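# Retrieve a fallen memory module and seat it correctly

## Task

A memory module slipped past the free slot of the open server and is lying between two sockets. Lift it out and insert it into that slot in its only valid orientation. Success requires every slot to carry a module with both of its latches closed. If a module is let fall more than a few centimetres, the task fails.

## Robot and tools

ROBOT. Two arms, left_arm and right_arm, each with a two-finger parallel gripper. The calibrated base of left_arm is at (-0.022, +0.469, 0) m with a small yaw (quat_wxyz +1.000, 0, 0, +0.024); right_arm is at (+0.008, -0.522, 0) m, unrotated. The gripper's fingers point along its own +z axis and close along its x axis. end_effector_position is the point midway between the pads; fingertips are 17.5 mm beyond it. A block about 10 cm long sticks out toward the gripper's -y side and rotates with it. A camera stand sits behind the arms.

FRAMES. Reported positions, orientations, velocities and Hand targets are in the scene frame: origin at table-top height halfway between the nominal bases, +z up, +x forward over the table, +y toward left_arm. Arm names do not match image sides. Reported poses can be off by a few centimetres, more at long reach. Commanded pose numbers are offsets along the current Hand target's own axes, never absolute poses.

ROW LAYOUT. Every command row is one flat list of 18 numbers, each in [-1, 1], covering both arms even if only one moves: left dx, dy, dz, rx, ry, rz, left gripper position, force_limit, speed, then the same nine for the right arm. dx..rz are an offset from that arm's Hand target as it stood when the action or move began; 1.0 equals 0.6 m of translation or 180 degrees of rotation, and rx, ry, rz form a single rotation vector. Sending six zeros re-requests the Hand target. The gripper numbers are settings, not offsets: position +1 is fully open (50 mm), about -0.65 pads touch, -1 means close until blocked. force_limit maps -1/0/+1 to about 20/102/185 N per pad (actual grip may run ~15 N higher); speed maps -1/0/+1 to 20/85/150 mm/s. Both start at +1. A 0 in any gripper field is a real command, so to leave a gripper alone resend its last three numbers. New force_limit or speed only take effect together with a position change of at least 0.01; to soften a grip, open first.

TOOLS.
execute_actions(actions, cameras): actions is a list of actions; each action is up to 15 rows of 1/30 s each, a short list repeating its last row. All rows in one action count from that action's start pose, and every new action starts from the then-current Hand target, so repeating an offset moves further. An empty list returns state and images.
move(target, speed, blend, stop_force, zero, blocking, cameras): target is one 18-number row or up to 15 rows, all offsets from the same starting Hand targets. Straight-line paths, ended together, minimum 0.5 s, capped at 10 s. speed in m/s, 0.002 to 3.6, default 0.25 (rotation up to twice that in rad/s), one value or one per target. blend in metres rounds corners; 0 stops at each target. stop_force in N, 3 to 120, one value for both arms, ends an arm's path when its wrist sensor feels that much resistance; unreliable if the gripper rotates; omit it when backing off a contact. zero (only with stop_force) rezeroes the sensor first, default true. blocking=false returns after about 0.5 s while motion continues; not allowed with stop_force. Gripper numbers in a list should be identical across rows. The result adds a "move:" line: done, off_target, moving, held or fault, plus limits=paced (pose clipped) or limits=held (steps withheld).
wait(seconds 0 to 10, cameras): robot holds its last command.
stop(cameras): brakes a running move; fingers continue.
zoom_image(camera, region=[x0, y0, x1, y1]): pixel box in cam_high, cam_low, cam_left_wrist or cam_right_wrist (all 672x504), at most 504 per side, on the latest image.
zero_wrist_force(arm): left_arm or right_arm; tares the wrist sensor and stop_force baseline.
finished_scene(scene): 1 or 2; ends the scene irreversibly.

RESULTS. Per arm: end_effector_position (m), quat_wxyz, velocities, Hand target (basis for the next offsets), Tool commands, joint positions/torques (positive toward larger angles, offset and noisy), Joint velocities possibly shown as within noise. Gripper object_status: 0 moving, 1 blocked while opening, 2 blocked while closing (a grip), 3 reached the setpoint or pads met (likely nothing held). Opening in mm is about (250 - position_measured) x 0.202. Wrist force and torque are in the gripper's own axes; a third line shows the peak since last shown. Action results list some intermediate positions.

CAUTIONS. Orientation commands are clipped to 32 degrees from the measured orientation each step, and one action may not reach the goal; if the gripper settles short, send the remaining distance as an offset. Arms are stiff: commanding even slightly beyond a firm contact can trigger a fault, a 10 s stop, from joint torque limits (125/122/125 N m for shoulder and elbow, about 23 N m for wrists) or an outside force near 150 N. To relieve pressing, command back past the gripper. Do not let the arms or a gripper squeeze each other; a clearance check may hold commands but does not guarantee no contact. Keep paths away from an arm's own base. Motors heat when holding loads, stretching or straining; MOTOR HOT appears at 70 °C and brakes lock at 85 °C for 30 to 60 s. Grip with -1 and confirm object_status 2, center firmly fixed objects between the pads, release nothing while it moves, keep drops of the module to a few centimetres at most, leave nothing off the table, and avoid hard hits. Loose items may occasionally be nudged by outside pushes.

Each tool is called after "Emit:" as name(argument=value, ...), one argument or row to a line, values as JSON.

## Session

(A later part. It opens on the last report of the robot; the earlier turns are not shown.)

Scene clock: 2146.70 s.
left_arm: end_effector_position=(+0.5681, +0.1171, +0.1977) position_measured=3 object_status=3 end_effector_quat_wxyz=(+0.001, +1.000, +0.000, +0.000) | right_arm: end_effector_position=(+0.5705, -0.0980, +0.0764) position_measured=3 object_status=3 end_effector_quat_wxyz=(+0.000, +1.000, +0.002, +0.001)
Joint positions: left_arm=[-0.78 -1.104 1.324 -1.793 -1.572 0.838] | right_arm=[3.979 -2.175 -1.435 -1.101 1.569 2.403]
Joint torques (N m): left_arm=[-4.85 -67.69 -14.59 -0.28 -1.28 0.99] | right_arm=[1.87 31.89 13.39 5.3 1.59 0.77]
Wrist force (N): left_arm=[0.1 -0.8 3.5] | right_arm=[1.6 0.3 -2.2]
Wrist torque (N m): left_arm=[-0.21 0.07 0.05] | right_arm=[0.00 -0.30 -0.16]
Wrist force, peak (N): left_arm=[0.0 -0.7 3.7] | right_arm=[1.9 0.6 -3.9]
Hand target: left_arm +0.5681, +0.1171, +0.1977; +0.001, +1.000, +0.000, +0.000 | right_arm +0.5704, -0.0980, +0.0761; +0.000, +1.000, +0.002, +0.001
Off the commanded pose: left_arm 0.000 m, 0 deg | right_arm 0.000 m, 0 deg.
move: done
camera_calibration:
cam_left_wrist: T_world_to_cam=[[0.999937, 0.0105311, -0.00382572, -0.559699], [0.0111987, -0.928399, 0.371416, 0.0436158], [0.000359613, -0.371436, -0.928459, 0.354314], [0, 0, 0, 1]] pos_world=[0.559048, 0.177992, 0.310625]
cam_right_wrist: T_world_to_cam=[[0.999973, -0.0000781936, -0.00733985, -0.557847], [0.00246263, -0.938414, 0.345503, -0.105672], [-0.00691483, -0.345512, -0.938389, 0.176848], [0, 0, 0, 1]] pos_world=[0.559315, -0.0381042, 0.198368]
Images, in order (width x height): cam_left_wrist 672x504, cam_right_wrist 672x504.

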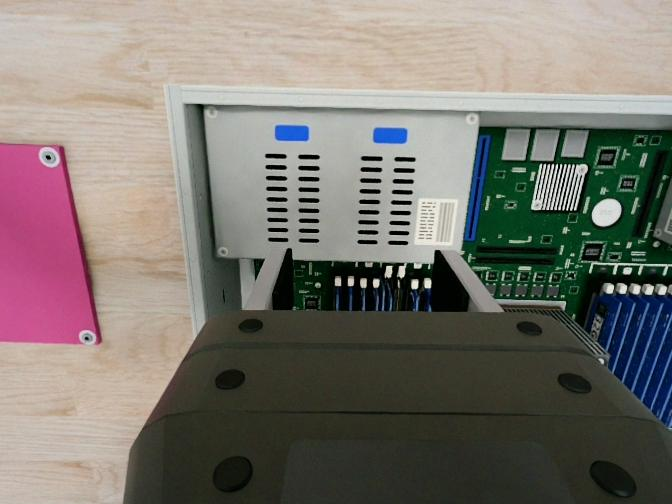

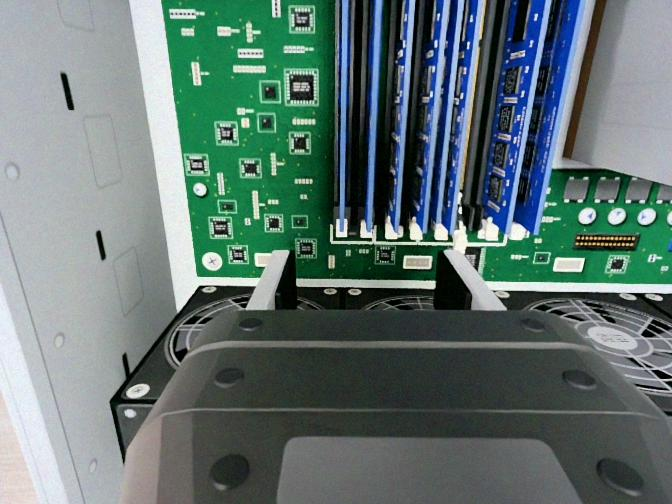

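Emit:
move(
  target=[
    [0,0,0,0,0,0, 1, -0.8, 0, 0,-0.0057,0,0,0,0, 1,-0.7,0],
    [0,0,0,0,0,0, 1, -0.8, 0, 0,-0.0057,0.035,0,0,0, 1,-0.7,0],
  ],
  speed=0.02,
  stop_force=25,
  cameras=[],
)

Emit:
move(
  target=[
    [0,0,0,0,0,0, 1, -0.8, 0, 0,0,-0.035,0,0,0, 1,-0.7,0],
  ],
  speed=0.06,
  cameras=["cam_right_wrist","cam_left_wrist"],
)

Emit:
zoom_image(
  camera="cam_right_wrist",
  region=[370, 170, 490, 290],
)

Emit:
zoom_image(
  camera="cam_left_wrist",
  region=[300, 230, 430, 310],
)

Scene clock: 2164.50 s.
left_arm: end_effector_position=(+0.5681, +0.1171, +0.1977) position_measured=3 object_status=3 end_effector_quat_wxyz=(+0.001, +1.000, +0.000, +0.000) | right_arm: end_effector_position=(+0.5705, -0.0946, +0.0591) position_measured=3 object_status=3 end_effector_quat_wxyz=(+0.000, +1.000, +0.002, +0.001)
Joint positions: left_arm=[-0.78 -1.104 1.324 -1.793 -1.572 0.838] | right_arm=[3.982 -2.198 -1.445 -1.068 1.569 2.406]
Joint torques (N m): left_arm=[-4.95 -67.29 -14.71 -0.35 -1.4 0.84] | right_arm=[-1.76 46.17 21.02 1.3 1 -1.05]
Wrist force (N): left_arm=[-0.2 -0.6 3.1] | right_arm=[-0.7 0.0 -24.1]
Wrist torque (N m): left_arm=[-0.17 0.12 0.04] | right_arm=[0.16 0.25 -0.24]
Wrist force, peak (N): left_arm=[-0.2 -0.6 3.8] | right_arm=[-2.6 5.0 -37.5]
Hand target: left_arm +0.5681, +0.1171, +0.1977; +0.001, +1.000, +0.000, +0.000 | right_arm +0.5705, -0.0946, +0.0591; +0.000, +1.000, +0.002, +0.001 (not the last commanded pose)
Off the commanded pose: left_arm 0.000 m, 0 deg | right_arm 0.004 m, 0 deg.
move: contact (right_arm); path passed 1 of 2 targets
No camera images: "cameras" was empty.

Scene clock: 2165.27 s.
left_arm: end_effector_position=(+0.5681, +0.1171, +0.1977) position_measured=3 object_status=3 end_effector_quat_wxyz=(+0.001, +1.000, +0.000, +0.000) | right_arm: end_effector_position=(+0.5705, -0.0946, +0.0804) position_measured=3 object_status=3 end_effector_quat_wxyz=(+0.000, +1.000, +0.002, +0.001)
Joint positions: left_arm=[-0.78 -1.104 1.324 -1.793 -1.572 0.838] | right_arm=[3.982 -2.175 -1.423 -1.112 1.569 2.406]
Joint torques (N m): left_arm=[-4.58 -67.56 -14.89 -0.43 -1.35 0.81] | right_arm=[5.83 30.8 11.77 5.29 0.86 0.8]
Wrist force (N): left_arm=[0.0 -0.4 3.4] | right_arm=[2.1 0.6 -2.9]
Wrist torque (N m): left_arm=[-0.14 0.09 0.04] | right_arm=[0.06 -0.37 -0.21]
Wrist force, peak (N): left_arm=[0.0 -0.5 3.8] | right_arm=[-0.6 0.1 -24.1]
Hand target: left_arm +0.5681, +0.1171, +0.1977; +0.001, +1.000, +0.000, +0.000 | right_arm +0.5704, -0.0946, +0.0801; +0.000, +1.000, +0.002, +0.001
Off the commanded pose: left_arm 0.000 m, 0 deg | right_arm 0.000 m, 0 deg.
move: done
camera_calibration:
cam_left_wrist: T_world_to_cam=[[0.999937, 0.0105311, -0.00382572, -0.559699], [0.0111987, -0.928399, 0.371416, 0.0436158], [0.000359613, -0.371436, -0.928459, 0.354314], [0, 0, 0, 1]] pos_world=[0.559048, 0.177992, 0.310625]
cam_right_wrist: T_world_to_cam=[[0.999975, -0.000101552, -0.00711733, -0.557863], [0.00236234, -0.938491, 0.345296, -0.103734], [-0.00671462, -0.345304, -0.938467, 0.181593], [0, 0, 0, 1]] pos_world=[0.559313, -0.0347054, 0.202267]
Images, in order (width x height): cam_left_wrist 672x504, cam_right_wrist 672x504.

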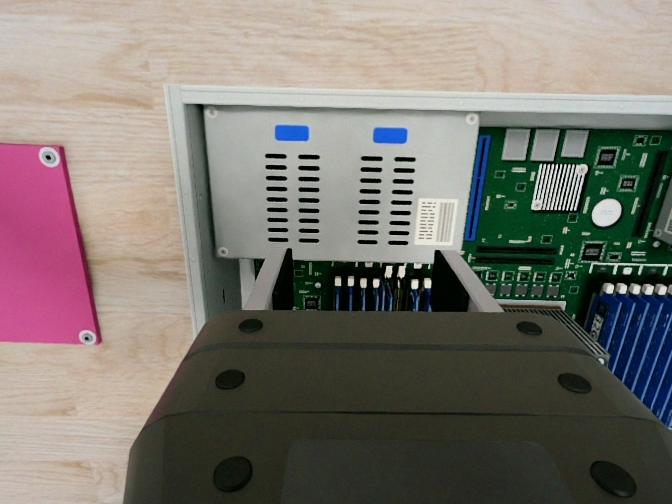

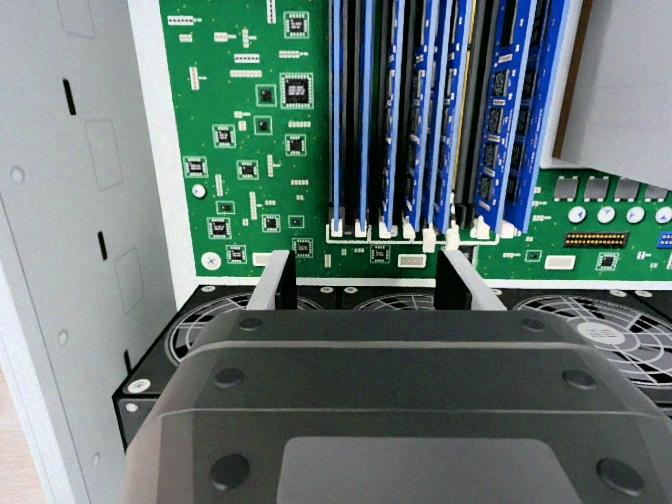

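Scaled by 4.200 from the camera's 672x504 image, which has a finer 960x720 frame.

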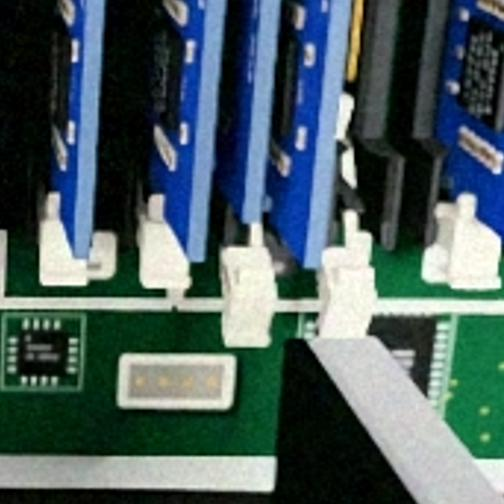

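Scaled by 3.877 from the camera's 672x504 image, which has a finer 960x720 frame.

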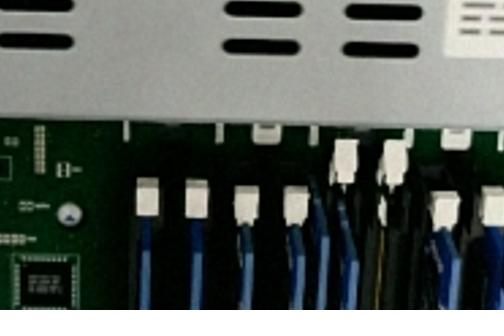

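Emit:
move(
  target=[
    [0,0,0,0,0,0, 1, -0.8, 0, 0,0.01,-0.05,0,0,0, 1,-0.7,0],
    [0,0,0,0,0,0, 1, -0.8, 0, 0,0.28,-0.15,0,0,0, 1,-0.7,0],
  ],
  speed=0.3,
  blend=0.01,
  cameras=[],
)

Emit:
move(
  target=[
    [0.045,0.075,0.17,0,0,0, 1, -0.8, 0, 0,0,0,0,0,0, 1,-0.7,0],
  ],
  speed=0.2,
  cameras=["cam_left_wrist"],
)

Emit:
zoom_image(
  camera="cam_left_wrist",
  region=[300, 190, 420, 310],
)

Scene clock: 2213.30 s.
left_arm: end_effector_position=(+0.5681, +0.1171, +0.1977) position_measured=3 object_status=3 end_effector_quat_wxyz=(+0.001, +1.000, +0.000, +0.000) | right_arm: end_effector_position=(+0.5710, -0.2625, +0.1700) position_measured=3 object_status=3 end_effector_quat_wxyz=(+0.000, +1.000, +0.002, +0.001)
Joint positions: left_arm=[-0.78 -1.104 1.324 -1.793 -1.572 0.838] | right_arm=[3.791 -1.899 -1.596 -1.216 1.57 2.215]
Joint torques (N m): left_arm=[-4.53 -67.95 -14.85 -0.44 -1.4 0.84] | right_arm=[-5.88 39.35 27.37 5.09 1.24 -1.21]
Wrist force (N): left_arm=[-0.1 -0.6 3.5] | right_arm=[-0.9 1.6 -4.2]
Wrist torque (N m): left_arm=[-0.18 0.09 0.05] | right_arm=[0.22 0.12 -0.10]
Wrist force, peak (N): left_arm=[0.2 -0.5 3.8] | right_arm=[-6.6 -34.7 -2.4]
Hand target: left_arm +0.5681, +0.1171, +0.1977; +0.001, +1.000, +0.000, +0.000 | right_arm +0.5710, -0.2626, +0.1701; +0.000, +1.000, +0.002, +0.001
Off the commanded pose: left_arm 0.000 m, 0 deg | right_arm 0.000 m, 0 deg.
move: done
No camera images: "cameras" was empty.

Scene clock: 2214.17 s.
left_arm: end_effector_position=(+0.5920, +0.0769, +0.1065) position_measured=3 object_status=3 end_effector_quat_wxyz=(+0.001, +1.000, +0.000, +0.001) | right_arm: end_effector_position=(+0.5710, -0.2626, +0.1701) position_measured=3 object_status=3 end_effector_quat_wxyz=(+0.000, +1.000, +0.002, +0.001)
Joint positions: left_arm=[-0.8 -0.942 1.309 -1.94 -1.572 0.818] | right_arm=[3.791 -1.899 -1.596 -1.216 1.57 2.215]
Joint torques (N m): left_arm=[1.35 -57 -24.3 -3.04 -0.47 -0.01] | right_arm=[-6.08 50.58 24.69 5.1 -0.36 -1.09]
Wrist force (N): left_arm=[-0.4 -0.6 -12.6] | right_arm=[-1.3 1.4 -4.2]
Wrist torque (N m): left_arm=[-0.05 0.58 0.18] | right_arm=[0.19 0.17 -0.10]
Wrist force, peak (N): left_arm=[-14.1 -8.3 -44.2] | right_arm=[-0.9 1.6 -4.7]
Hand target: left_arm +0.5920, +0.0769, +0.1065; +0.001, +1.000, +0.000, +0.001 (not the last commanded pose) | right_arm +0.5710, -0.2626, +0.1701; +0.000, +1.000, +0.002, +0.001
Tool commands: left_gripper/position=+1.0 left_gripper/force_limit=-0.796078 left_gripper/speed=+0.003922 right_gripper/position=+1.0 right_gripper/force_limit=-0.7 right_gripper/speed=+0.0
Off the commanded pose: left_arm 0.012 m, 0 deg | right_arm 0.000 m, 0 deg.
FORCE FAULT: contact force on the left arm reached its limit, and that arm stopped. The contact can be on any part of that arm, not only on its tool. That arm's remaining commands of this call were not run. That arm is still stopped at the end of this call. That arm stays stopped for about 10 more seconds. Until then a move that you send moves the other arm only, and its call returns only when the move has ended. Once the stop has ended, the next robot result says so. If the stop ends while you think or write, that arm runs what you send next, counted from a new Hand target: where the arm stands when the stop ends. While its stop runs, that arm takes no new command, but its gripper still runs the gripper command that each later call begins with. Until it ends, the stop uses up actions while you think or wait. An arm that is not stopped still takes commands.
move: fault (left_arm)
camera_calibration:
cam_left_wrist: T_world_to_cam=[[0.999937, 0.0105678, -0.00373273, -0.58345], [0.0111983, -0.928399, 0.371417, 0.0399936], [0.000459616, -0.371436, -0.928459, 0.254677], [0, 0, 0, 1]] pos_world=[0.582849, 0.137892, 0.219425]
Images, in order (width x height): cam_left_wrist 672x504.

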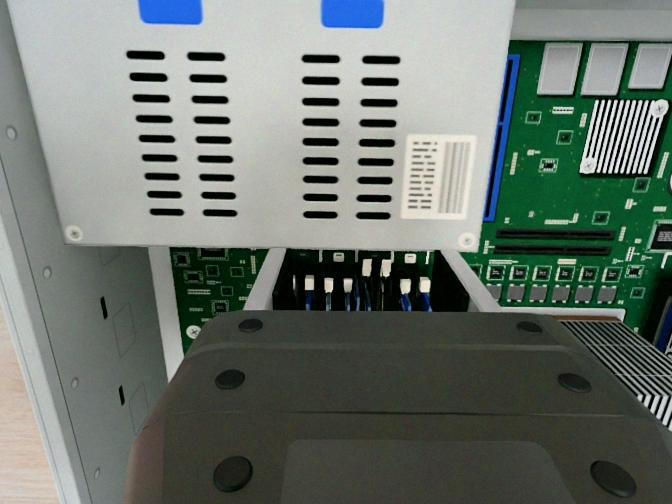

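Scaled by 4.200 from the camera's 672x504 image, which has a finer 960x720 frame.

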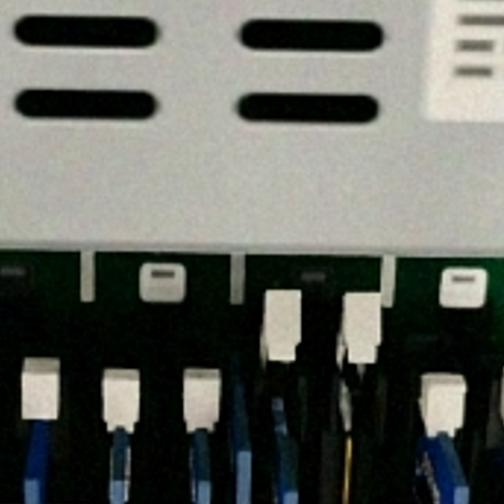

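Emit:
zoom_image(
  camera="cam_left_wrist",
  region=[335, 265, 380, 310],
)

Scaled by 11.200 from the camera's 672x504 image, which has a finer 960x720 frame.

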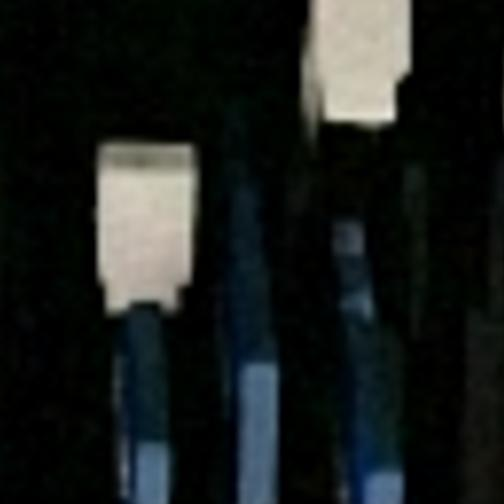

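Emit:
wait(
  seconds=1,
)

Scene clock: 2254.73 s.
left_arm: end_effector_position=(+0.5920, +0.0769, +0.1065) position_measured=3 object_status=3 end_effector_quat_wxyz=(+0.001, +1.000, +0.000, +0.001) | right_arm: end_effector_position=(+0.5710, -0.2626, +0.1701) position_measured=3 object_status=3 end_effector_quat_wxyz=(+0.000, +1.000, +0.002, +0.001)
Joint positions: left_arm=[-0.8 -0.942 1.309 -1.94 -1.572 0.818] | right_arm=[3.791 -1.899 -1.596 -1.216 1.57 2.215]
Joint torques (N m): left_arm=[1.65 -57.69 -24.93 -3.18 -0.12 0] | right_arm=[-6.35 50.7 13.14 5.37 -1.71 -0.62]
Wrist force (N): left_arm=[-1.6 -1.6 -12.6] | right_arm=[-1.1 1.4 -4.1]
Wrist torque (N m): left_arm=[-0.22 0.78 0.19] | right_arm=[0.20 0.15 -0.10]
Wrist force, peak (N): left_arm=[-1.6 -1.5 -12.9] | right_arm=[-1.2 1.5 -4.7]
Hand target: left_arm +0.5920, +0.0769, +0.1065; +0.001, +1.000, +0.000, +0.001 (not the last commanded pose) | right_arm +0.5710, -0.2626, +0.1701; +0.000, +1.000, +0.002, +0.001
Tool commands: left_gripper/position=+1.0 left_gripper/force_limit=-0.796078 left_gripper/speed=+0.003922 right_gripper/position=+1.0 right_gripper/force_limit=-0.7 right_gripper/speed=+0.0
Off the commanded pose: left_arm 0.012 m, 0 deg | right_arm 0.000 m, 0 deg.
FORCE FAULT, CONTINUED: the left arm's stop, for the force fault that an earlier result reported, is over. The rest of the stop counts as 19 of the actions that you can send in this scene. That arm's target is now where it stood when the stop ended, not its last command. That arm accepts commands again.
wait: 1.00 s; at rest from the start

Emit:
move(
  target=[
    [0,0,-0.033,0,0,0, 0.15, -0.8, 0, 0,0,0,0,0,0, 1,-0.7,0],
    [0.0078,0.1565,-0.033,0,0,0, 0.15, -0.8, 0, 0,0,0,0,0,0, 1,-0.7,0],
    [0.0078,0.1565,0.025,0,0,0, 0.15, -0.8, 0, 0,0,0,0,0,0, 1,-0.7,0],
  ],
  speed=0.15,
  cameras=["cam_left_wrist"],
)

Emit:
zoom_image(
  camera="cam_left_wrist",
  region=[300, 210, 420, 315],
)

Scene clock: 2269.70 s.
left_arm: end_effector_position=(+0.5967, -0.0170, +0.0916) position_measured=130 object_status=3 end_effector_quat_wxyz=(+0.001, +1.000, +0.000, +0.000) | right_arm: end_effector_position=(+0.5710, -0.2626, +0.1701) position_measured=3 object_status=3 end_effector_quat_wxyz=(+0.000, +1.000, +0.002, +0.001)
Joint positions: left_arm=[-0.884 -0.787 1.08 -1.866 -1.572 0.734] | right_arm=[3.791 -1.899 -1.596 -1.216 1.57 2.215]
Joint torques (N m): left_arm=[-3.96 -82 -30.61 -3.02 -1.27 -1.28] | right_arm=[-6.03 50.49 12.9 5.33 -1.69 -0.32]
Wrist force (N): left_arm=[-0.9 -1.1 3.5] | right_arm=[-1.1 1.5 -4.3]
Wrist torque (N m): left_arm=[-0.28 0.20 0.19] | right_arm=[0.21 0.14 -0.09]
Wrist force, peak (N): left_arm=[-1.6 -1.5 -12.8] | right_arm=[-1.3 1.5 -4.7]
Hand target: left_arm +0.5967, -0.0170, +0.0917; +0.001, +1.000, +0.000, +0.001 | right_arm +0.5710, -0.2626, +0.1701; +0.000, +1.000, +0.002, +0.001
Off the commanded pose: left_arm 0.000 m, 0 deg | right_arm 0.000 m, 0 deg.
move: done
camera_calibration:
cam_left_wrist: T_world_to_cam=[[0.999936, 0.0105899, -0.00395288, -0.587168], [0.0113006, -0.928481, 0.371208, -0.0417145], [0.000260892, -0.371229, -0.928541, 0.206088], [0, 0, 0, 1]] pos_world=[0.587548, 0.0439927, 0.204525]
Images, in order (width x height): cam_left_wrist 672x504.

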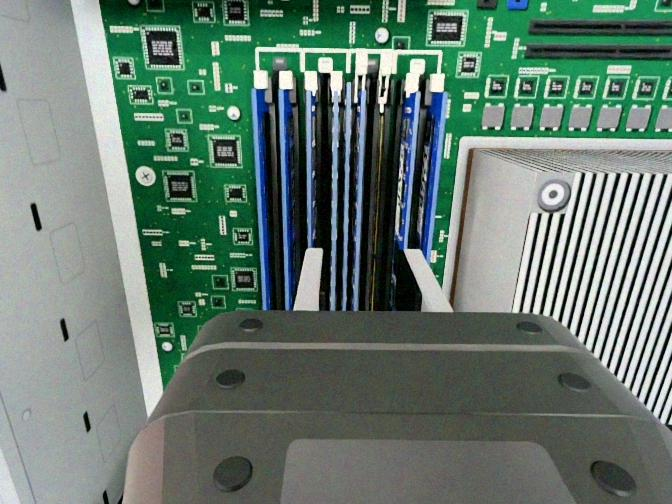

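Scaled by 4.200 from the camera's 672x504 image, which has a finer 960x720 frame.

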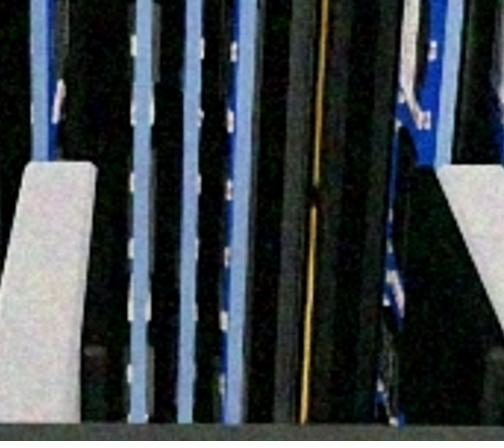

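Emit:
move(
  target=[
    [-0.0032,0,0.0205,0,0,0, 0.15, -0.8, 0, 0,0,0,0,0,0, 1,-0.7,0],
  ],
  speed=0.05,
  cameras=["cam_left_wrist"],
)

Emit:
zoom_image(
  camera="cam_left_wrist",
  region=[310, 210, 430, 315],
)

Scene clock: 2280.03 s.
left_arm: end_effector_position=(+0.5948, -0.0171, +0.0792) position_measured=130 object_status=3 end_effector_quat_wxyz=(+0.001, +1.000, +0.000, +0.001) | right_arm: end_effector_position=(+0.5710, -0.2626, +0.1701) position_measured=3 object_status=3 end_effector_quat_wxyz=(+0.000, +1.000, +0.002, +0.001)
Joint positions: left_arm=[-0.886 -0.781 1.103 -1.894 -1.572 0.733] | right_arm=[3.791 -1.899 -1.596 -1.216 1.57 2.215]
Joint torques (N m): left_arm=[-1.81 -59.1 -37.3 -0.15 -1.04 -0.94] | right_arm=[-5.72 50.35 13.1 5.39 -1.68 -0.09]
Wrist force (N): left_arm=[-1.0 -1.6 3.7] | right_arm=[-1.2 1.5 -4.3]
Wrist torque (N m): left_arm=[-0.34 0.22 0.19] | right_arm=[0.21 0.17 -0.09]
Wrist force, peak (N): left_arm=[-1.3 -1.5 4.1] | right_arm=[-1.5 1.5 -4.7]
Hand target: left_arm +0.5948, -0.0171, +0.0794; +0.001, +1.000, +0.000, +0.001 | right_arm +0.5710, -0.2626, +0.1701; +0.000, +1.000, +0.002, +0.001
Off the commanded pose: left_arm 0.000 m, 0 deg | right_arm 0.000 m, 0 deg.
move: done
camera_calibration:
cam_left_wrist: T_world_to_cam=[[0.999937, 0.0105678, -0.00373273, -0.585359], [0.0111983, -0.928399, 0.371417, -0.0371676], [0.000459616, -0.371436, -0.928459, 0.194414], [0, 0, 0, 1]] pos_world=[0.585649, 0.0438919, 0.192125]
Images, in order (width x height): cam_left_wrist 672x504.

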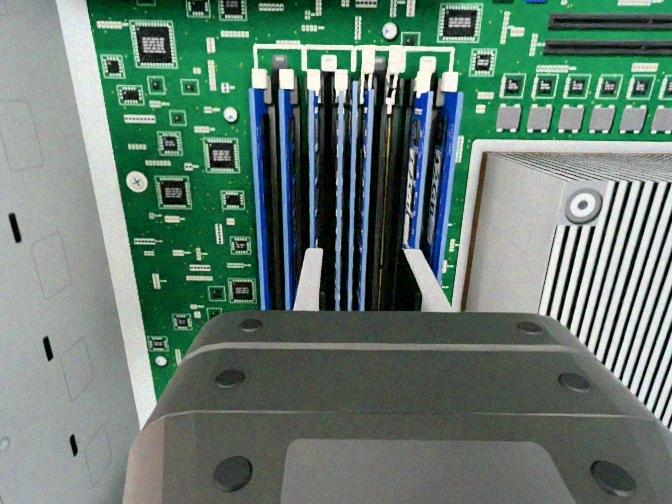

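Scaled by 4.200 from the camera's 672x504 image, which has a finer 960x720 frame.

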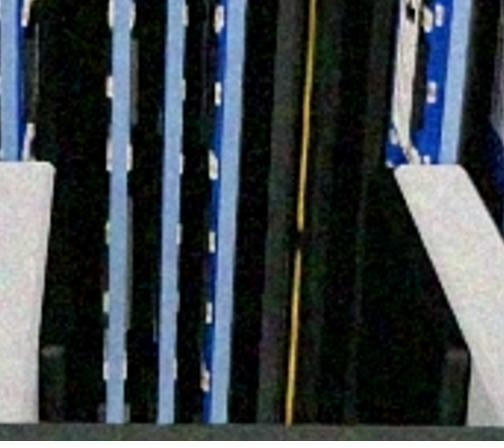

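Emit:
move(
  target=[
    [0.0005,0,0.0050,0,0,0, 0.15, -0.8, 0, 0,0,0,0,0,0, 1,-0.7,0],
  ],
  speed=0.01,
  stop_force=4,
  cameras=[],
)

Emit:
execute_actions(
  actions=[
    [[0,0,0,0,0,0,-1,-0.5,-0.7,0,0,0,0,0,0,1,-0.7,0]],
    [[0,0,0,0,0,0,-1,-0.5,-0.7,0,0,0,0,0,0,1,-0.7,0]],
    [[0,0,0,0,0,0,-1,-0.5,-0.7,0,0,0,0,0,0,1,-0.7,0]],
  ],
  cameras=["cam_left_wrist"],
)

Emit:
zoom_image(
  camera="cam_left_wrist",
  region=[310, 210, 430, 315],
)

Scene clock: 2288.60 s.
left_arm: end_effector_position=(+0.5951, -0.0171, +0.0764) position_measured=130 object_status=3 end_effector_quat_wxyz=(+0.001, +1.000, +0.000, +0.001) | right_arm: end_effector_position=(+0.5710, -0.2626, +0.1701) position_measured=3 object_status=3 end_effector_quat_wxyz=(+0.000, +1.000, +0.002, +0.001)
Joint positions: left_arm=[-0.885 -0.778 1.105 -1.899 -1.572 0.733] | right_arm=[3.791 -1.899 -1.596 -1.216 1.57 2.215]
Joint torques (N m): left_arm=[6.33 -55.88 -21.8 -1.21 0.92 0.98] | right_arm=[-6.1 50.37 13.51 5.32 -1.57 0.07]
Wrist force (N): left_arm=[-1.1 -1.6 3.5] | right_arm=[-1.1 1.6 -4.4]
Wrist torque (N m): left_arm=[-0.35 0.24 0.19] | right_arm=[0.21 0.15 -0.10]
Wrist force, peak (N): left_arm=[-1.4 -1.7 3.8] | right_arm=[-0.9 1.8 -4.6]
Hand target: left_arm +0.5951, -0.0171, +0.0764; +0.001, +1.000, +0.000, +0.001 | right_arm +0.5710, -0.2626, +0.1701; +0.000, +1.000, +0.002, +0.001
Off the commanded pose: left_arm 0.000 m, 0 deg | right_arm 0.000 m, 0 deg.
move: done
No camera images: "cameras" was empty.

Scene clock: 2290.30 s.
left_arm: end_effector_position=(+0.5951, -0.0171, +0.0764) position_measured=249 object_status=2 end_effector_quat_wxyz=(+0.001, +1.000, +0.000, +0.000) | right_arm: end_effector_position=(+0.5710, -0.2626, +0.1701) position_measured=3 object_status=3 end_effector_quat_wxyz=(+0.000, +1.000, +0.002, +0.001)
Joint positions: left_arm=[-0.885 -0.778 1.105 -1.899 -1.572 0.733] | right_arm=[3.791 -1.899 -1.596 -1.216 1.57 2.215]
Joint torques (N m): left_arm=[3.59 -80.09 -34.9 -0.56 0.78 0.08] | right_arm=[-5.96 50.06 13.28 5.31 -1.6 0.13]
Wrist force (N): left_arm=[-0.8 -1.6 3.7] | right_arm=[-1.3 1.7 -4.1]
Wrist torque (N m): left_arm=[-0.36 0.19 0.28] | right_arm=[0.24 0.17 -0.10]
Wrist force, peak (N): left_arm=[-1.0 -1.5 3.9] | right_arm=[-1.4 1.5 -4.6]
Hand target: left_arm +0.5951, -0.0171, +0.0764; +0.001, +1.000, +0.000, +0.001 | right_arm +0.5710, -0.2626, +0.1701; +0.000, +1.000, +0.002, +0.001
Off the commanded pose: left_arm 0.000 m, 0 deg | right_arm 0.000 m, 0 deg.
Step readings (end_effector_position of left_arm | right_arm):
0: (+0.5951, -0.0171, +0.0764) | (+0.5710, -0.2626, +0.1701)
1: (+0.5951, -0.0171, +0.0764) | (+0.5710, -0.2626, +0.1701)
2: (+0.5951, -0.0171, +0.0764) | (+0.5710, -0.2626, +0.1701)
4: (+0.5951, -0.0171, +0.0764) | (+0.5710, -0.2626, +0.1701)
8: (+0.5951, -0.0171, +0.0764) | (+0.5710, -0.2626, +0.1701)
15: (+0.5951, -0.0171, +0.0764) | (+0.5710, -0.2626, +0.1701)
16: (+0.5951, -0.0171, +0.0764) | (+0.5710, -0.2626, +0.1701)
17: (+0.5951, -0.0171, +0.0764) | (+0.5710, -0.2626, +0.1701)
19: (+0.5951, -0.0171, +0.0764) | (+0.5710, -0.2626, +0.1701)
23: (+0.5951, -0.0171, +0.0764) | (+0.5710, -0.2626, +0.1701)
30: (+0.5951, -0.0171, +0.0764) | (+0.5710, -0.2626, +0.1701)
31: (+0.5951, -0.0171, +0.0764) | (+0.5710, -0.2626, +0.1701)
32: (+0.5951, -0.0171, +0.0764) | (+0.5710, -0.2626, +0.1701)
34: (+0.5951, -0.0171, +0.0764) | (+0.5710, -0.2626, +0.1701)
38: (+0.5951, -0.0171, +0.0764) | (+0.5710, -0.2626, +0.1701)
45: (+0.5951, -0.0171, +0.0764) | (+0.5710, -0.2626, +0.1701)
camera_calibration:
cam_left_wrist: T_world_to_cam=[[0.999937, 0.010567, -0.00373241, -0.585669], [0.0111974, -0.928399, 0.371417, -0.0361304], [0.000459605, -0.371436, -0.928459, 0.191814], [0, 0, 0, 1]] pos_world=[0.585949, 0.0438919, 0.189325]
Images, in order (width x height): cam_left_wrist 672x504.

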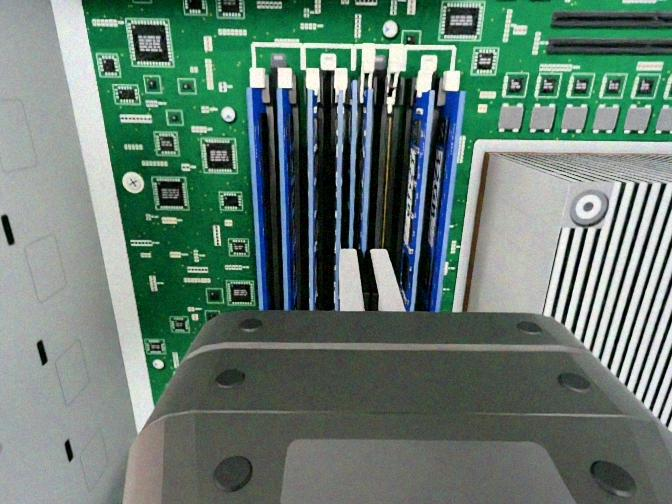

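Scaled by 4.200 from the camera's 672x504 image, which has a finer 960x720 frame.

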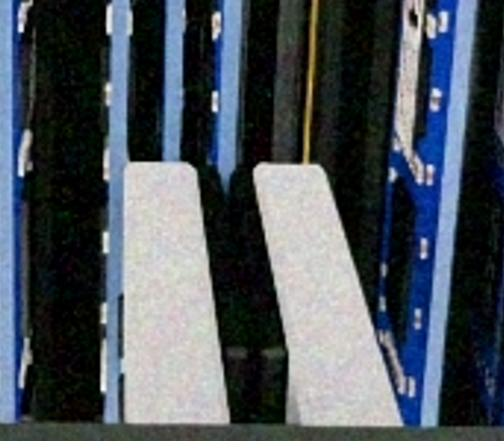

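Emit:
move(
  target=[
    [0,0,-0.010,0,0,0, -1,-0.5,-0.7, 0,0,0,0,0,0, 1,-0.7,0],
  ],
  speed=0.02,
  cameras=["cam_left_wrist"],
)

Emit:
zoom_image(
  camera="cam_left_wrist",
  region=[310, 50, 450, 190],
)

Scene clock: 2301.63 s.
left_arm: end_effector_position=(+0.5951, -0.0171, +0.0826) position_measured=249 object_status=2 end_effector_quat_wxyz=(+0.001, +1.000, +0.000, +0.001) | right_arm: end_effector_position=(+0.5710, -0.2626, +0.1701) position_measured=3 object_status=3 end_effector_quat_wxyz=(+0.000, +1.000, +0.002, +0.001)
Joint positions: left_arm=[-0.885 -0.784 1.097 -1.887 -1.572 0.733] | right_arm=[3.791 -1.899 -1.596 -1.216 1.57 2.215]
Joint torques (N m): left_arm=[-2.54 -73.23 -29.35 -2.58 0.57 -1.04] | right_arm=[-5.55 49.75 13.26 5.21 -1.58 0.27]
Wrist force (N): left_arm=[-1.2 -1.8 3.9] | right_arm=[-1.2 1.6 -4.2]
Wrist torque (N m): left_arm=[-0.39 0.27 0.25] | right_arm=[0.23 0.17 -0.09]
Wrist force, peak (N): left_arm=[-1.2 -1.4 4.4] | right_arm=[-1.1 2.0 -4.5]
Hand target: left_arm +0.5951, -0.0171, +0.0824; +0.001, +1.000, +0.000, +0.001 | right_arm +0.5710, -0.2626, +0.1701; +0.000, +1.000, +0.002, +0.001
Off the commanded pose: left_arm 0.000 m, 0 deg | right_arm 0.000 m, 0 deg.
move: done
camera_calibration:
cam_left_wrist: T_world_to_cam=[[0.999937, 0.0105674, -0.00373372, -0.585646], [0.0111982, -0.928364, 0.371504, -0.0384525], [0.000459594, -0.371522, -0.928424, 0.197568], [0, 0, 0, 1]] pos_world=[0.585949, 0.0438916, 0.195525]
Images, in order (width x height): cam_left_wrist 672x504.

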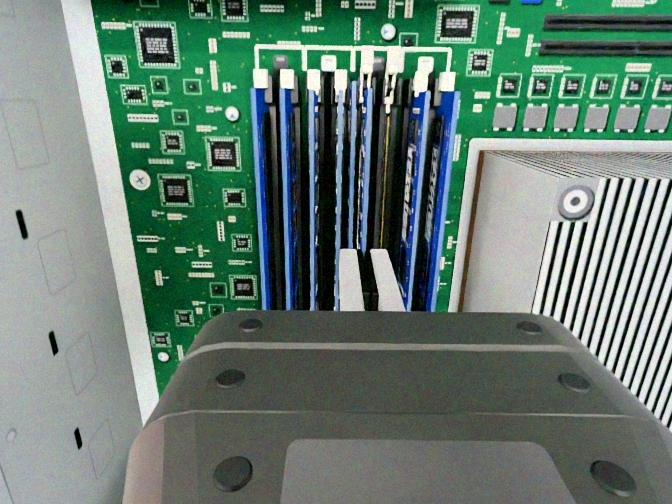

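Scaled by 3.600 from the camera's 672x504 image, which has a finer 960x720 frame.

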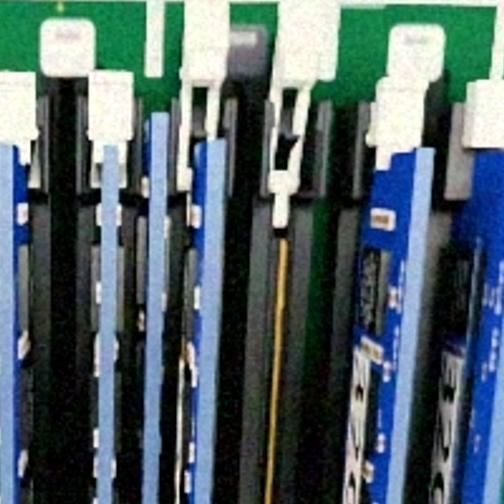

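Emit:
move(
  target=[
    [0,0,-0.065,0,0,0, -1,-0.5,-0.7, 0,0,0,0,0,0, 1,-0.7,0],
  ],
  speed=0.04,
  cameras=["all"],
)

Emit:
zoom_image(
  camera="cam_left_wrist",
  region=[310, 50, 450, 320],
)

Emit:
zoom_image(
  camera="cam_low",
  region=[330, 240, 580, 400],
)

Scene clock: 2318.57 s.
left_arm: end_effector_position=(+0.5951, -0.0170, +0.1218) position_measured=249 object_status=2 end_effector_quat_wxyz=(+0.001, +1.000, +0.000, +0.001) end_effector_velocity=(+0.000, +0.000, -0.001) end_effector_angular_velocity=(-0.001, -0.001, -0.001) | right_arm: end_effector_position=(+0.5710, -0.2626, +0.1701) position_measured=3 object_status=3 end_effector_quat_wxyz=(+0.000, +1.000, +0.002, +0.001)
Joint positions: left_arm=[-0.885 -0.812 1.045 -1.806 -1.572 0.733] | right_arm=[3.791 -1.899 -1.596 -1.216 1.57 2.215]
Joint velocities: left_arm=[-0.001 0 0.004 -0.005 0 0] | right_arm=[within noise]
Joint torques (N m): left_arm=[7.51 -50.34 -15.12 -6.13 0.63 1.2] | right_arm=[-6.26 50.29 13.4 5.25 -1.73 0.53]
Wrist force (N): left_arm=[-1.1 -1.5 4.0] | right_arm=[-1.2 1.6 -4.0]
Wrist torque (N m): left_arm=[-0.32 0.23 0.19] | right_arm=[0.22 0.17 -0.09]
Wrist force, peak (N): left_arm=[-0.8 -1.4 5.3] | right_arm=[-1.1 1.7 -4.5]
Hand target: left_arm +0.5951, -0.0170, +0.1214; +0.001, +1.000, +0.000, +0.001 | right_arm +0.5710, -0.2626, +0.1701; +0.000, +1.000, +0.002, +0.001
Off the commanded pose: left_arm 0.000 m, 0 deg | right_arm 0.000 m, 0 deg.
move: done
camera_calibration:
cam_left_wrist: T_world_to_cam=[[0.999938, 0.0105444, -0.00351314, -0.585552], [0.0110947, -0.928282, 0.371713, -0.0529155], [0.000658305, -0.371729, -0.928341, 0.233872], [0, 0, 0, 1]] pos_world=[0.585949, 0.0439907, 0.234725]
cam_right_wrist: T_world_to_cam=[[0.999972, -0.000113496, -0.00743323, -0.557652], [0.00246242, -0.938382, 0.345591, -0.292493], [-0.00701443, -0.3456, -0.938356, 0.207842], [0, 0, 0, 1]] pos_world=[0.559815, -0.202704, 0.291968]

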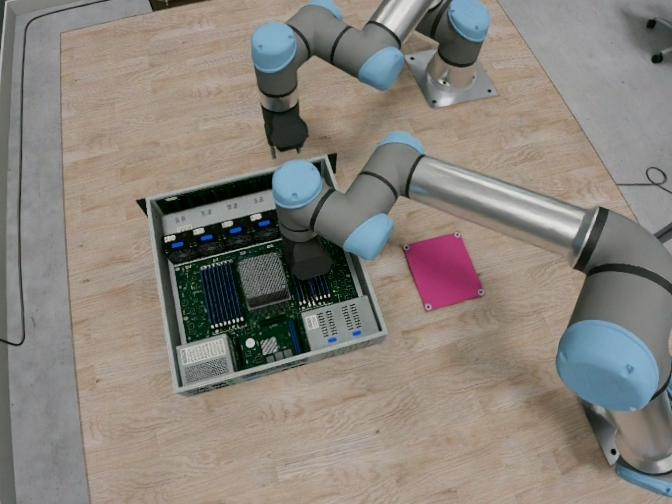

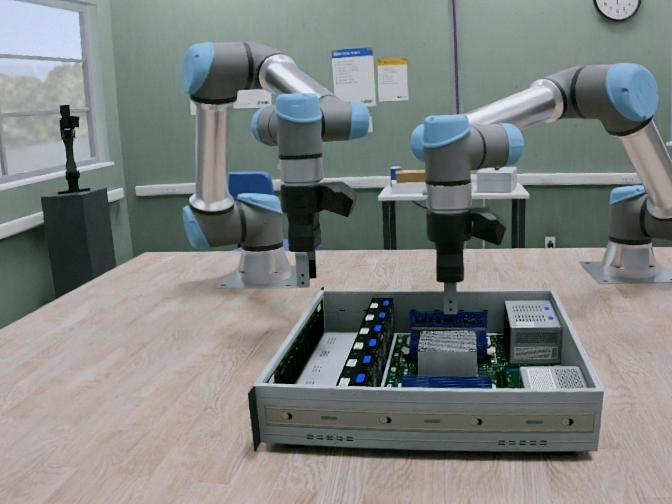

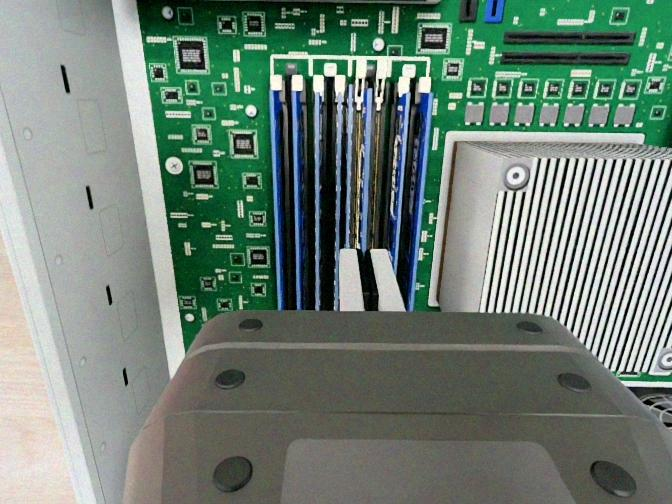

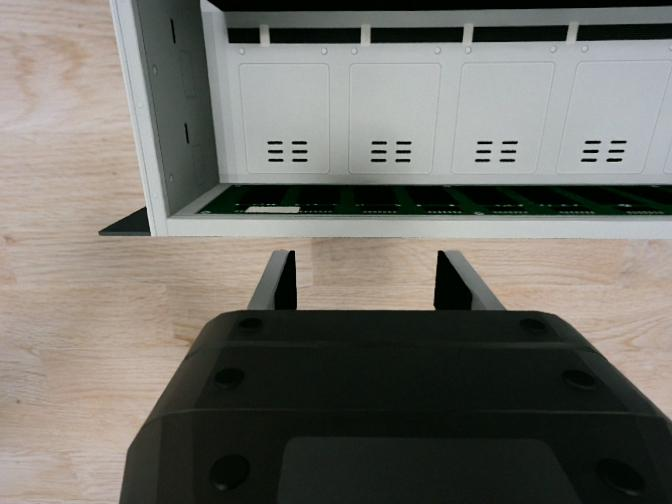

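Scaled by 1.867 from the camera's 672x504 image, which has a finer 960x720 frame.

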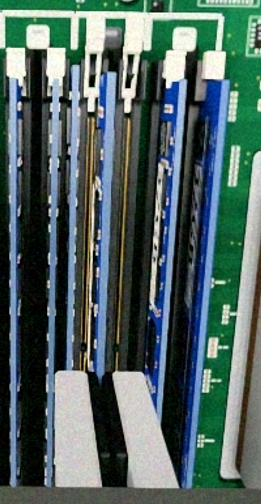

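Scaled by 2.016 from the camera's 672x504 image, which has a finer 960x720 frame.

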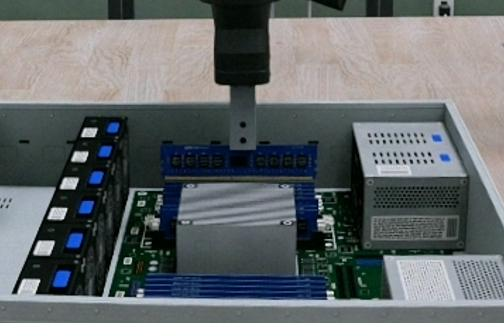

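Emit:
move(
  target=[
    [0.0246,-0.0138,0,0,0,0, -1,-0.5,-0.7, 0,0,0,0,0,0, 1,-0.7,0],
    [0.0153,0,0,0,0,0, -1,-0.5,-0.7, 0,0,0,0,0,0, 1,-0.7,0],
    [0.0153,0,0.045,0,0,0, -1,-0.5,-0.7, 0,0,0,0,0,0, 1,-0.7,0],
  ],
  speed=0.05,
  cameras=["cam_left_wrist"],
)

Emit:
zoom_image(
  camera="cam_left_wrist",
  region=[310, 50, 450, 190],
)

Emit:
zoom_image(
  camera="cam_left_wrist",
  region=[320, 180, 440, 310],
)

Scene clock: 2343.57 s.
left_arm: end_effector_position=(+0.6042, -0.0170, +0.0941) position_measured=249 object_status=2 end_effector_quat_wxyz=(+0.001, +1.000, +0.000, +0.000) | right_arm: end_effector_position=(+0.5710, -0.2626, +0.1701) position_measured=3 object_status=3 end_effector_quat_wxyz=(+0.000, +1.000, +0.002, +0.001)
Joint positions: left_arm=[-0.877 -0.774 1.049 -1.848 -1.572 0.742] | right_arm=[3.791 -1.899 -1.596 -1.216 1.57 2.215]
Joint torques (N m): left_arm=[6.67 -82.8 -37.79 -0.26 -1.14 -0.49] | right_arm=[-5.93 50.25 13.57 5.1 -1.6 0.78]
Wrist force (N): left_arm=[-1.1 -1.5 3.6] | right_arm=[-0.9 1.7 -4.3]
Wrist torque (N m): left_arm=[-0.34 0.23 0.19] | right_arm=[0.24 0.12 -0.09]
Wrist force, peak (N): left_arm=[-1.2 -1.8 5.1] | right_arm=[-1.2 1.7 -4.6]
Hand target: left_arm +0.6043, -0.0170, +0.0944; +0.001, +1.000, +0.000, +0.001 | right_arm +0.5710, -0.2626, +0.1701; +0.000, +1.000, +0.002, +0.001
Off the commanded pose: left_arm 0.000 m, 0 deg | right_arm 0.000 m, 0 deg.
move: done
camera_calibration:
cam_left_wrist: T_world_to_cam=[[0.999936, 0.0105538, -0.00404499, -0.594736], [0.0113013, -0.928516, 0.37112, -0.0427088], [0.000160905, -0.371142, -0.928576, 0.20847], [0, 0, 0, 1]] pos_world=[0.595147, 0.0439931, 0.207025]
Images, in order (width x height): cam_left_wrist 672x504.

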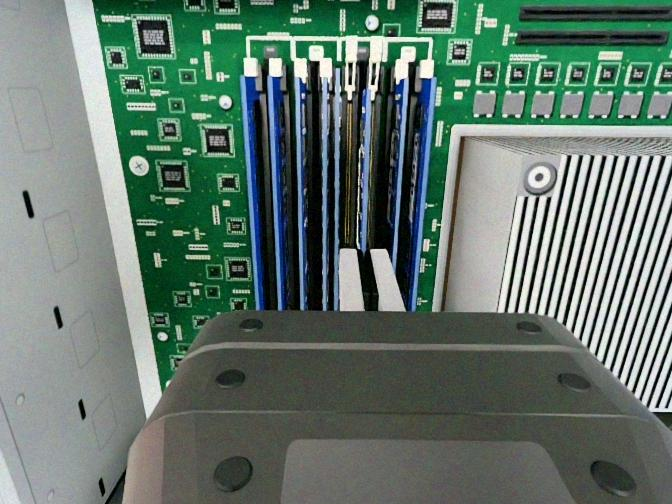

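Scaled by 3.600 from the camera's 672x504 image, which has a finer 960x720 frame.

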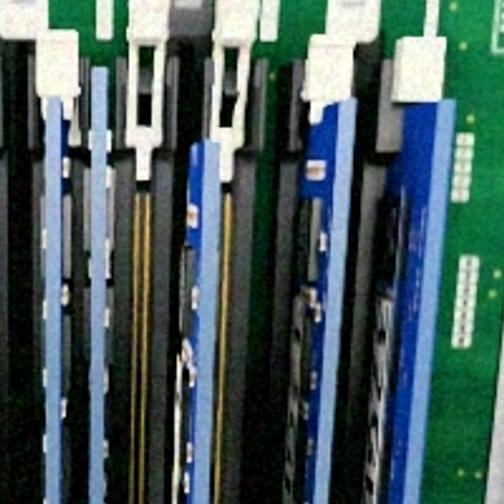

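Scaled by 3.877 from the camera's 672x504 image, which has a finer 960x720 frame.

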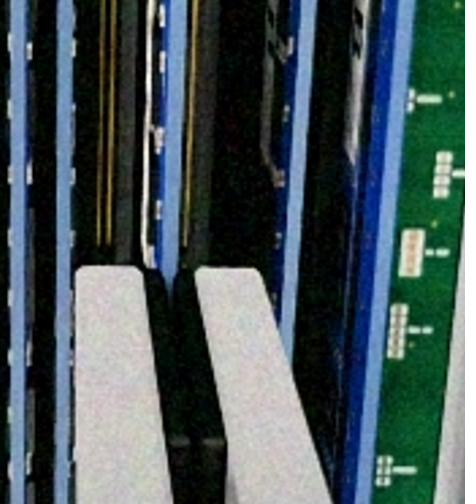

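Emit:
move(
  target=[
    [0.0077,-0.0073,0,0,0,0, -1,-0.5,-0.7, 0,0,0,0,0,0, 1,-0.7,0],
  ],
  speed=0.05,
  cameras=["cam_left_wrist"],
)

Emit:
zoom_image(
  camera="cam_left_wrist",
  region=[310, 50, 450, 190],
)

Scene clock: 2367.83 s.
left_arm: end_effector_position=(+0.6090, -0.0126, +0.0945) position_measured=249 object_status=2 end_effector_quat_wxyz=(+0.001, +1.000, +0.000, +0.001) | right_arm: end_effector_position=(+0.5710, -0.2626, +0.1701) position_measured=3 object_status=3 end_effector_quat_wxyz=(+0.000, +1.000, +0.002, +0.001)
Joint positions: left_arm=[-0.868 -0.771 1.044 -1.846 -1.572 0.75] | right_arm=[3.791 -1.899 -1.596 -1.216 1.57 2.215]
Joint torques (N m): left_arm=[-3.76 -48.83 -31.84 -0.65 -0.37 -0.49] | right_arm=[-5.75 49.93 13.33 5.03 -1.64 0.99]
Wrist force (N): left_arm=[-1.0 -1.6 3.6] | right_arm=[-1.2 1.4 -4.4]
Wrist torque (N m): left_arm=[-0.35 0.21 0.12] | right_arm=[0.19 0.17 -0.09]
Wrist force, peak (N): left_arm=[-1.1 -1.6 4.2] | right_arm=[-1.5 1.8 -4.7]
Hand target: left_arm +0.6089, -0.0126, +0.0944; +0.001, +1.000, +0.000, +0.001 | right_arm +0.5710, -0.2626, +0.1701; +0.000, +1.000, +0.002, +0.001
Off the commanded pose: left_arm 0.000 m, 0 deg | right_arm 0.000 m, 0 deg.
move: done
camera_calibration:
cam_left_wrist: T_world_to_cam=[[0.999937, 0.0106034, -0.00364042, -0.599569], [0.0111969, -0.928364, 0.371505, -0.0388509], [0.000559583, -0.371522, -0.928424, 0.210221], [0, 0, 0, 1]] pos_world=[0.599849, 0.0483916, 0.207425]
Images, in order (width x height): cam_left_wrist 672x504.

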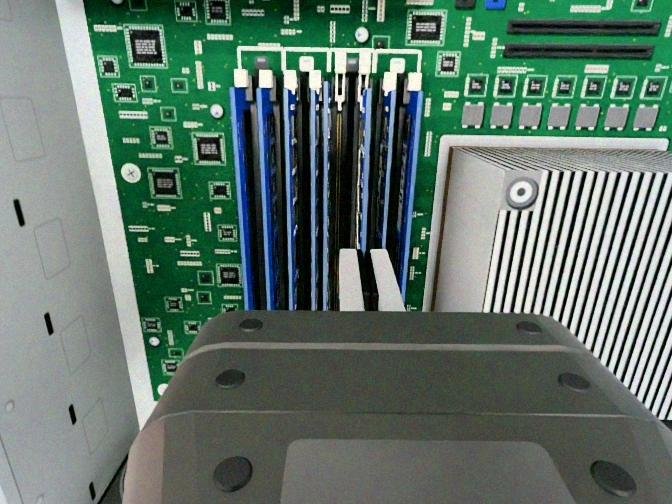

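Scaled by 3.600 from the camera's 672x504 image, which has a finer 960x720 frame.

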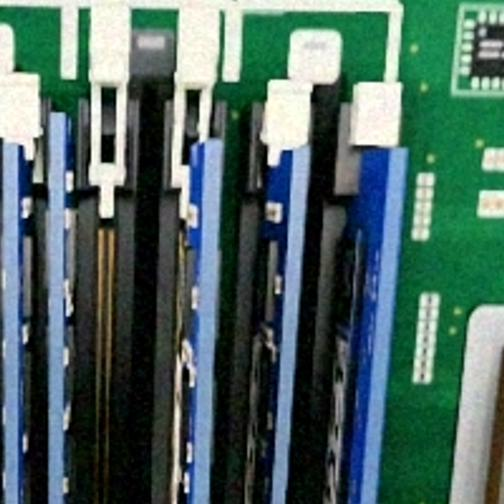

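Emit:
move(
  target=[
    [0,0,0.0157,0,0,0, -1,-0.5,-0.7, 0,0,0,0,0,0, 1,-0.7,0],
  ],
  speed=0.03,
  stop_force=6,
  cameras=["cam_left_wrist"],
)

Emit:
zoom_image(
  camera="cam_left_wrist",
  region=[310, 40, 410, 140],
)

Scene clock: 2379.03 s.
left_arm: end_effector_position=(+0.6089, -0.0127, +0.0850) position_measured=249 object_status=2 end_effector_quat_wxyz=(+0.001, +1.000, +0.000, +0.001) | right_arm: end_effector_position=(+0.5710, -0.2626, +0.1701) position_measured=3 object_status=3 end_effector_quat_wxyz=(+0.000, +1.000, +0.002, +0.001)
Joint positions: left_arm=[-0.868 -0.764 1.056 -1.865 -1.572 0.75] | right_arm=[3.791 -1.899 -1.596 -1.216 1.57 2.215]
Joint torques (N m): left_arm=[-4.04 -82.86 -37.82 -0.26 -1.11 -1.25] | right_arm=[-5.64 49.7 13.13 5.02 -1.64 1.11]
Wrist force (N): left_arm=[-1.2 -1.8 4.0] | right_arm=[-1.1 1.3 -4.0]
Wrist torque (N m): left_arm=[-0.39 0.25 0.12] | right_arm=[0.18 0.15 -0.10]
Wrist force, peak (N): left_arm=[-1.2 -1.7 4.2] | right_arm=[-1.1 1.6 -4.7]
Hand target: left_arm +0.6089, -0.0127, +0.0850; +0.001, +1.000, +0.000, +0.001 | right_arm +0.5710, -0.2626, +0.1701; +0.000, +1.000, +0.002, +0.001
Off the commanded pose: left_arm 0.000 m, 0 deg | right_arm 0.000 m, 0 deg.
move: done
camera_calibration:
cam_left_wrist: T_world_to_cam=[[0.999937, 0.0105678, -0.00373273, -0.599482], [0.0111983, -0.928399, 0.371417, -0.0353947], [0.000459616, -0.371436, -0.928459, 0.201427], [0, 0, 0, 1]] pos_world=[0.599749, 0.0482919, 0.197925]
Images, in order (width x height): cam_left_wrist 672x504.

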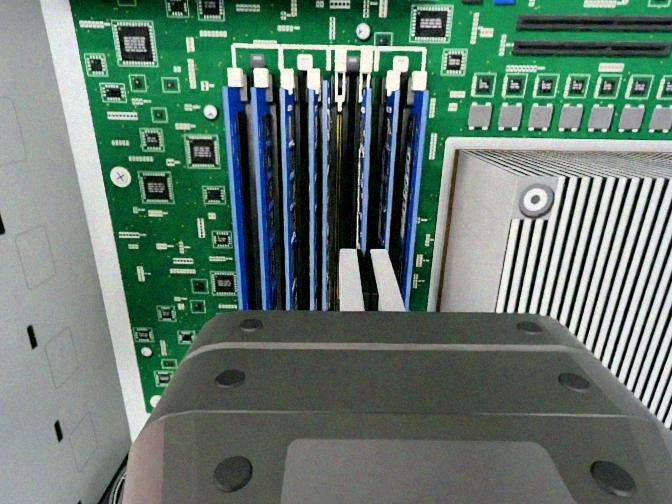

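Scaled by 5.040 from the camera's 672x504 image, which has a finer 960x720 frame.

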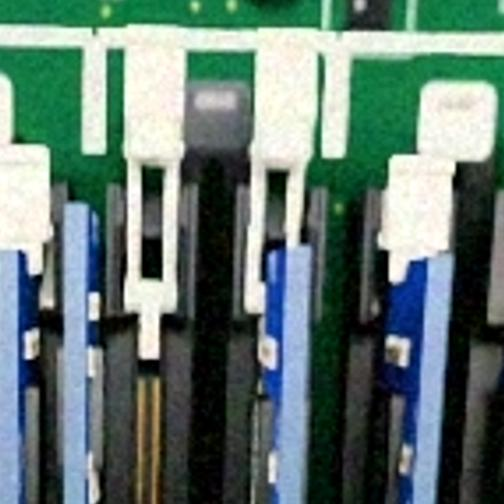

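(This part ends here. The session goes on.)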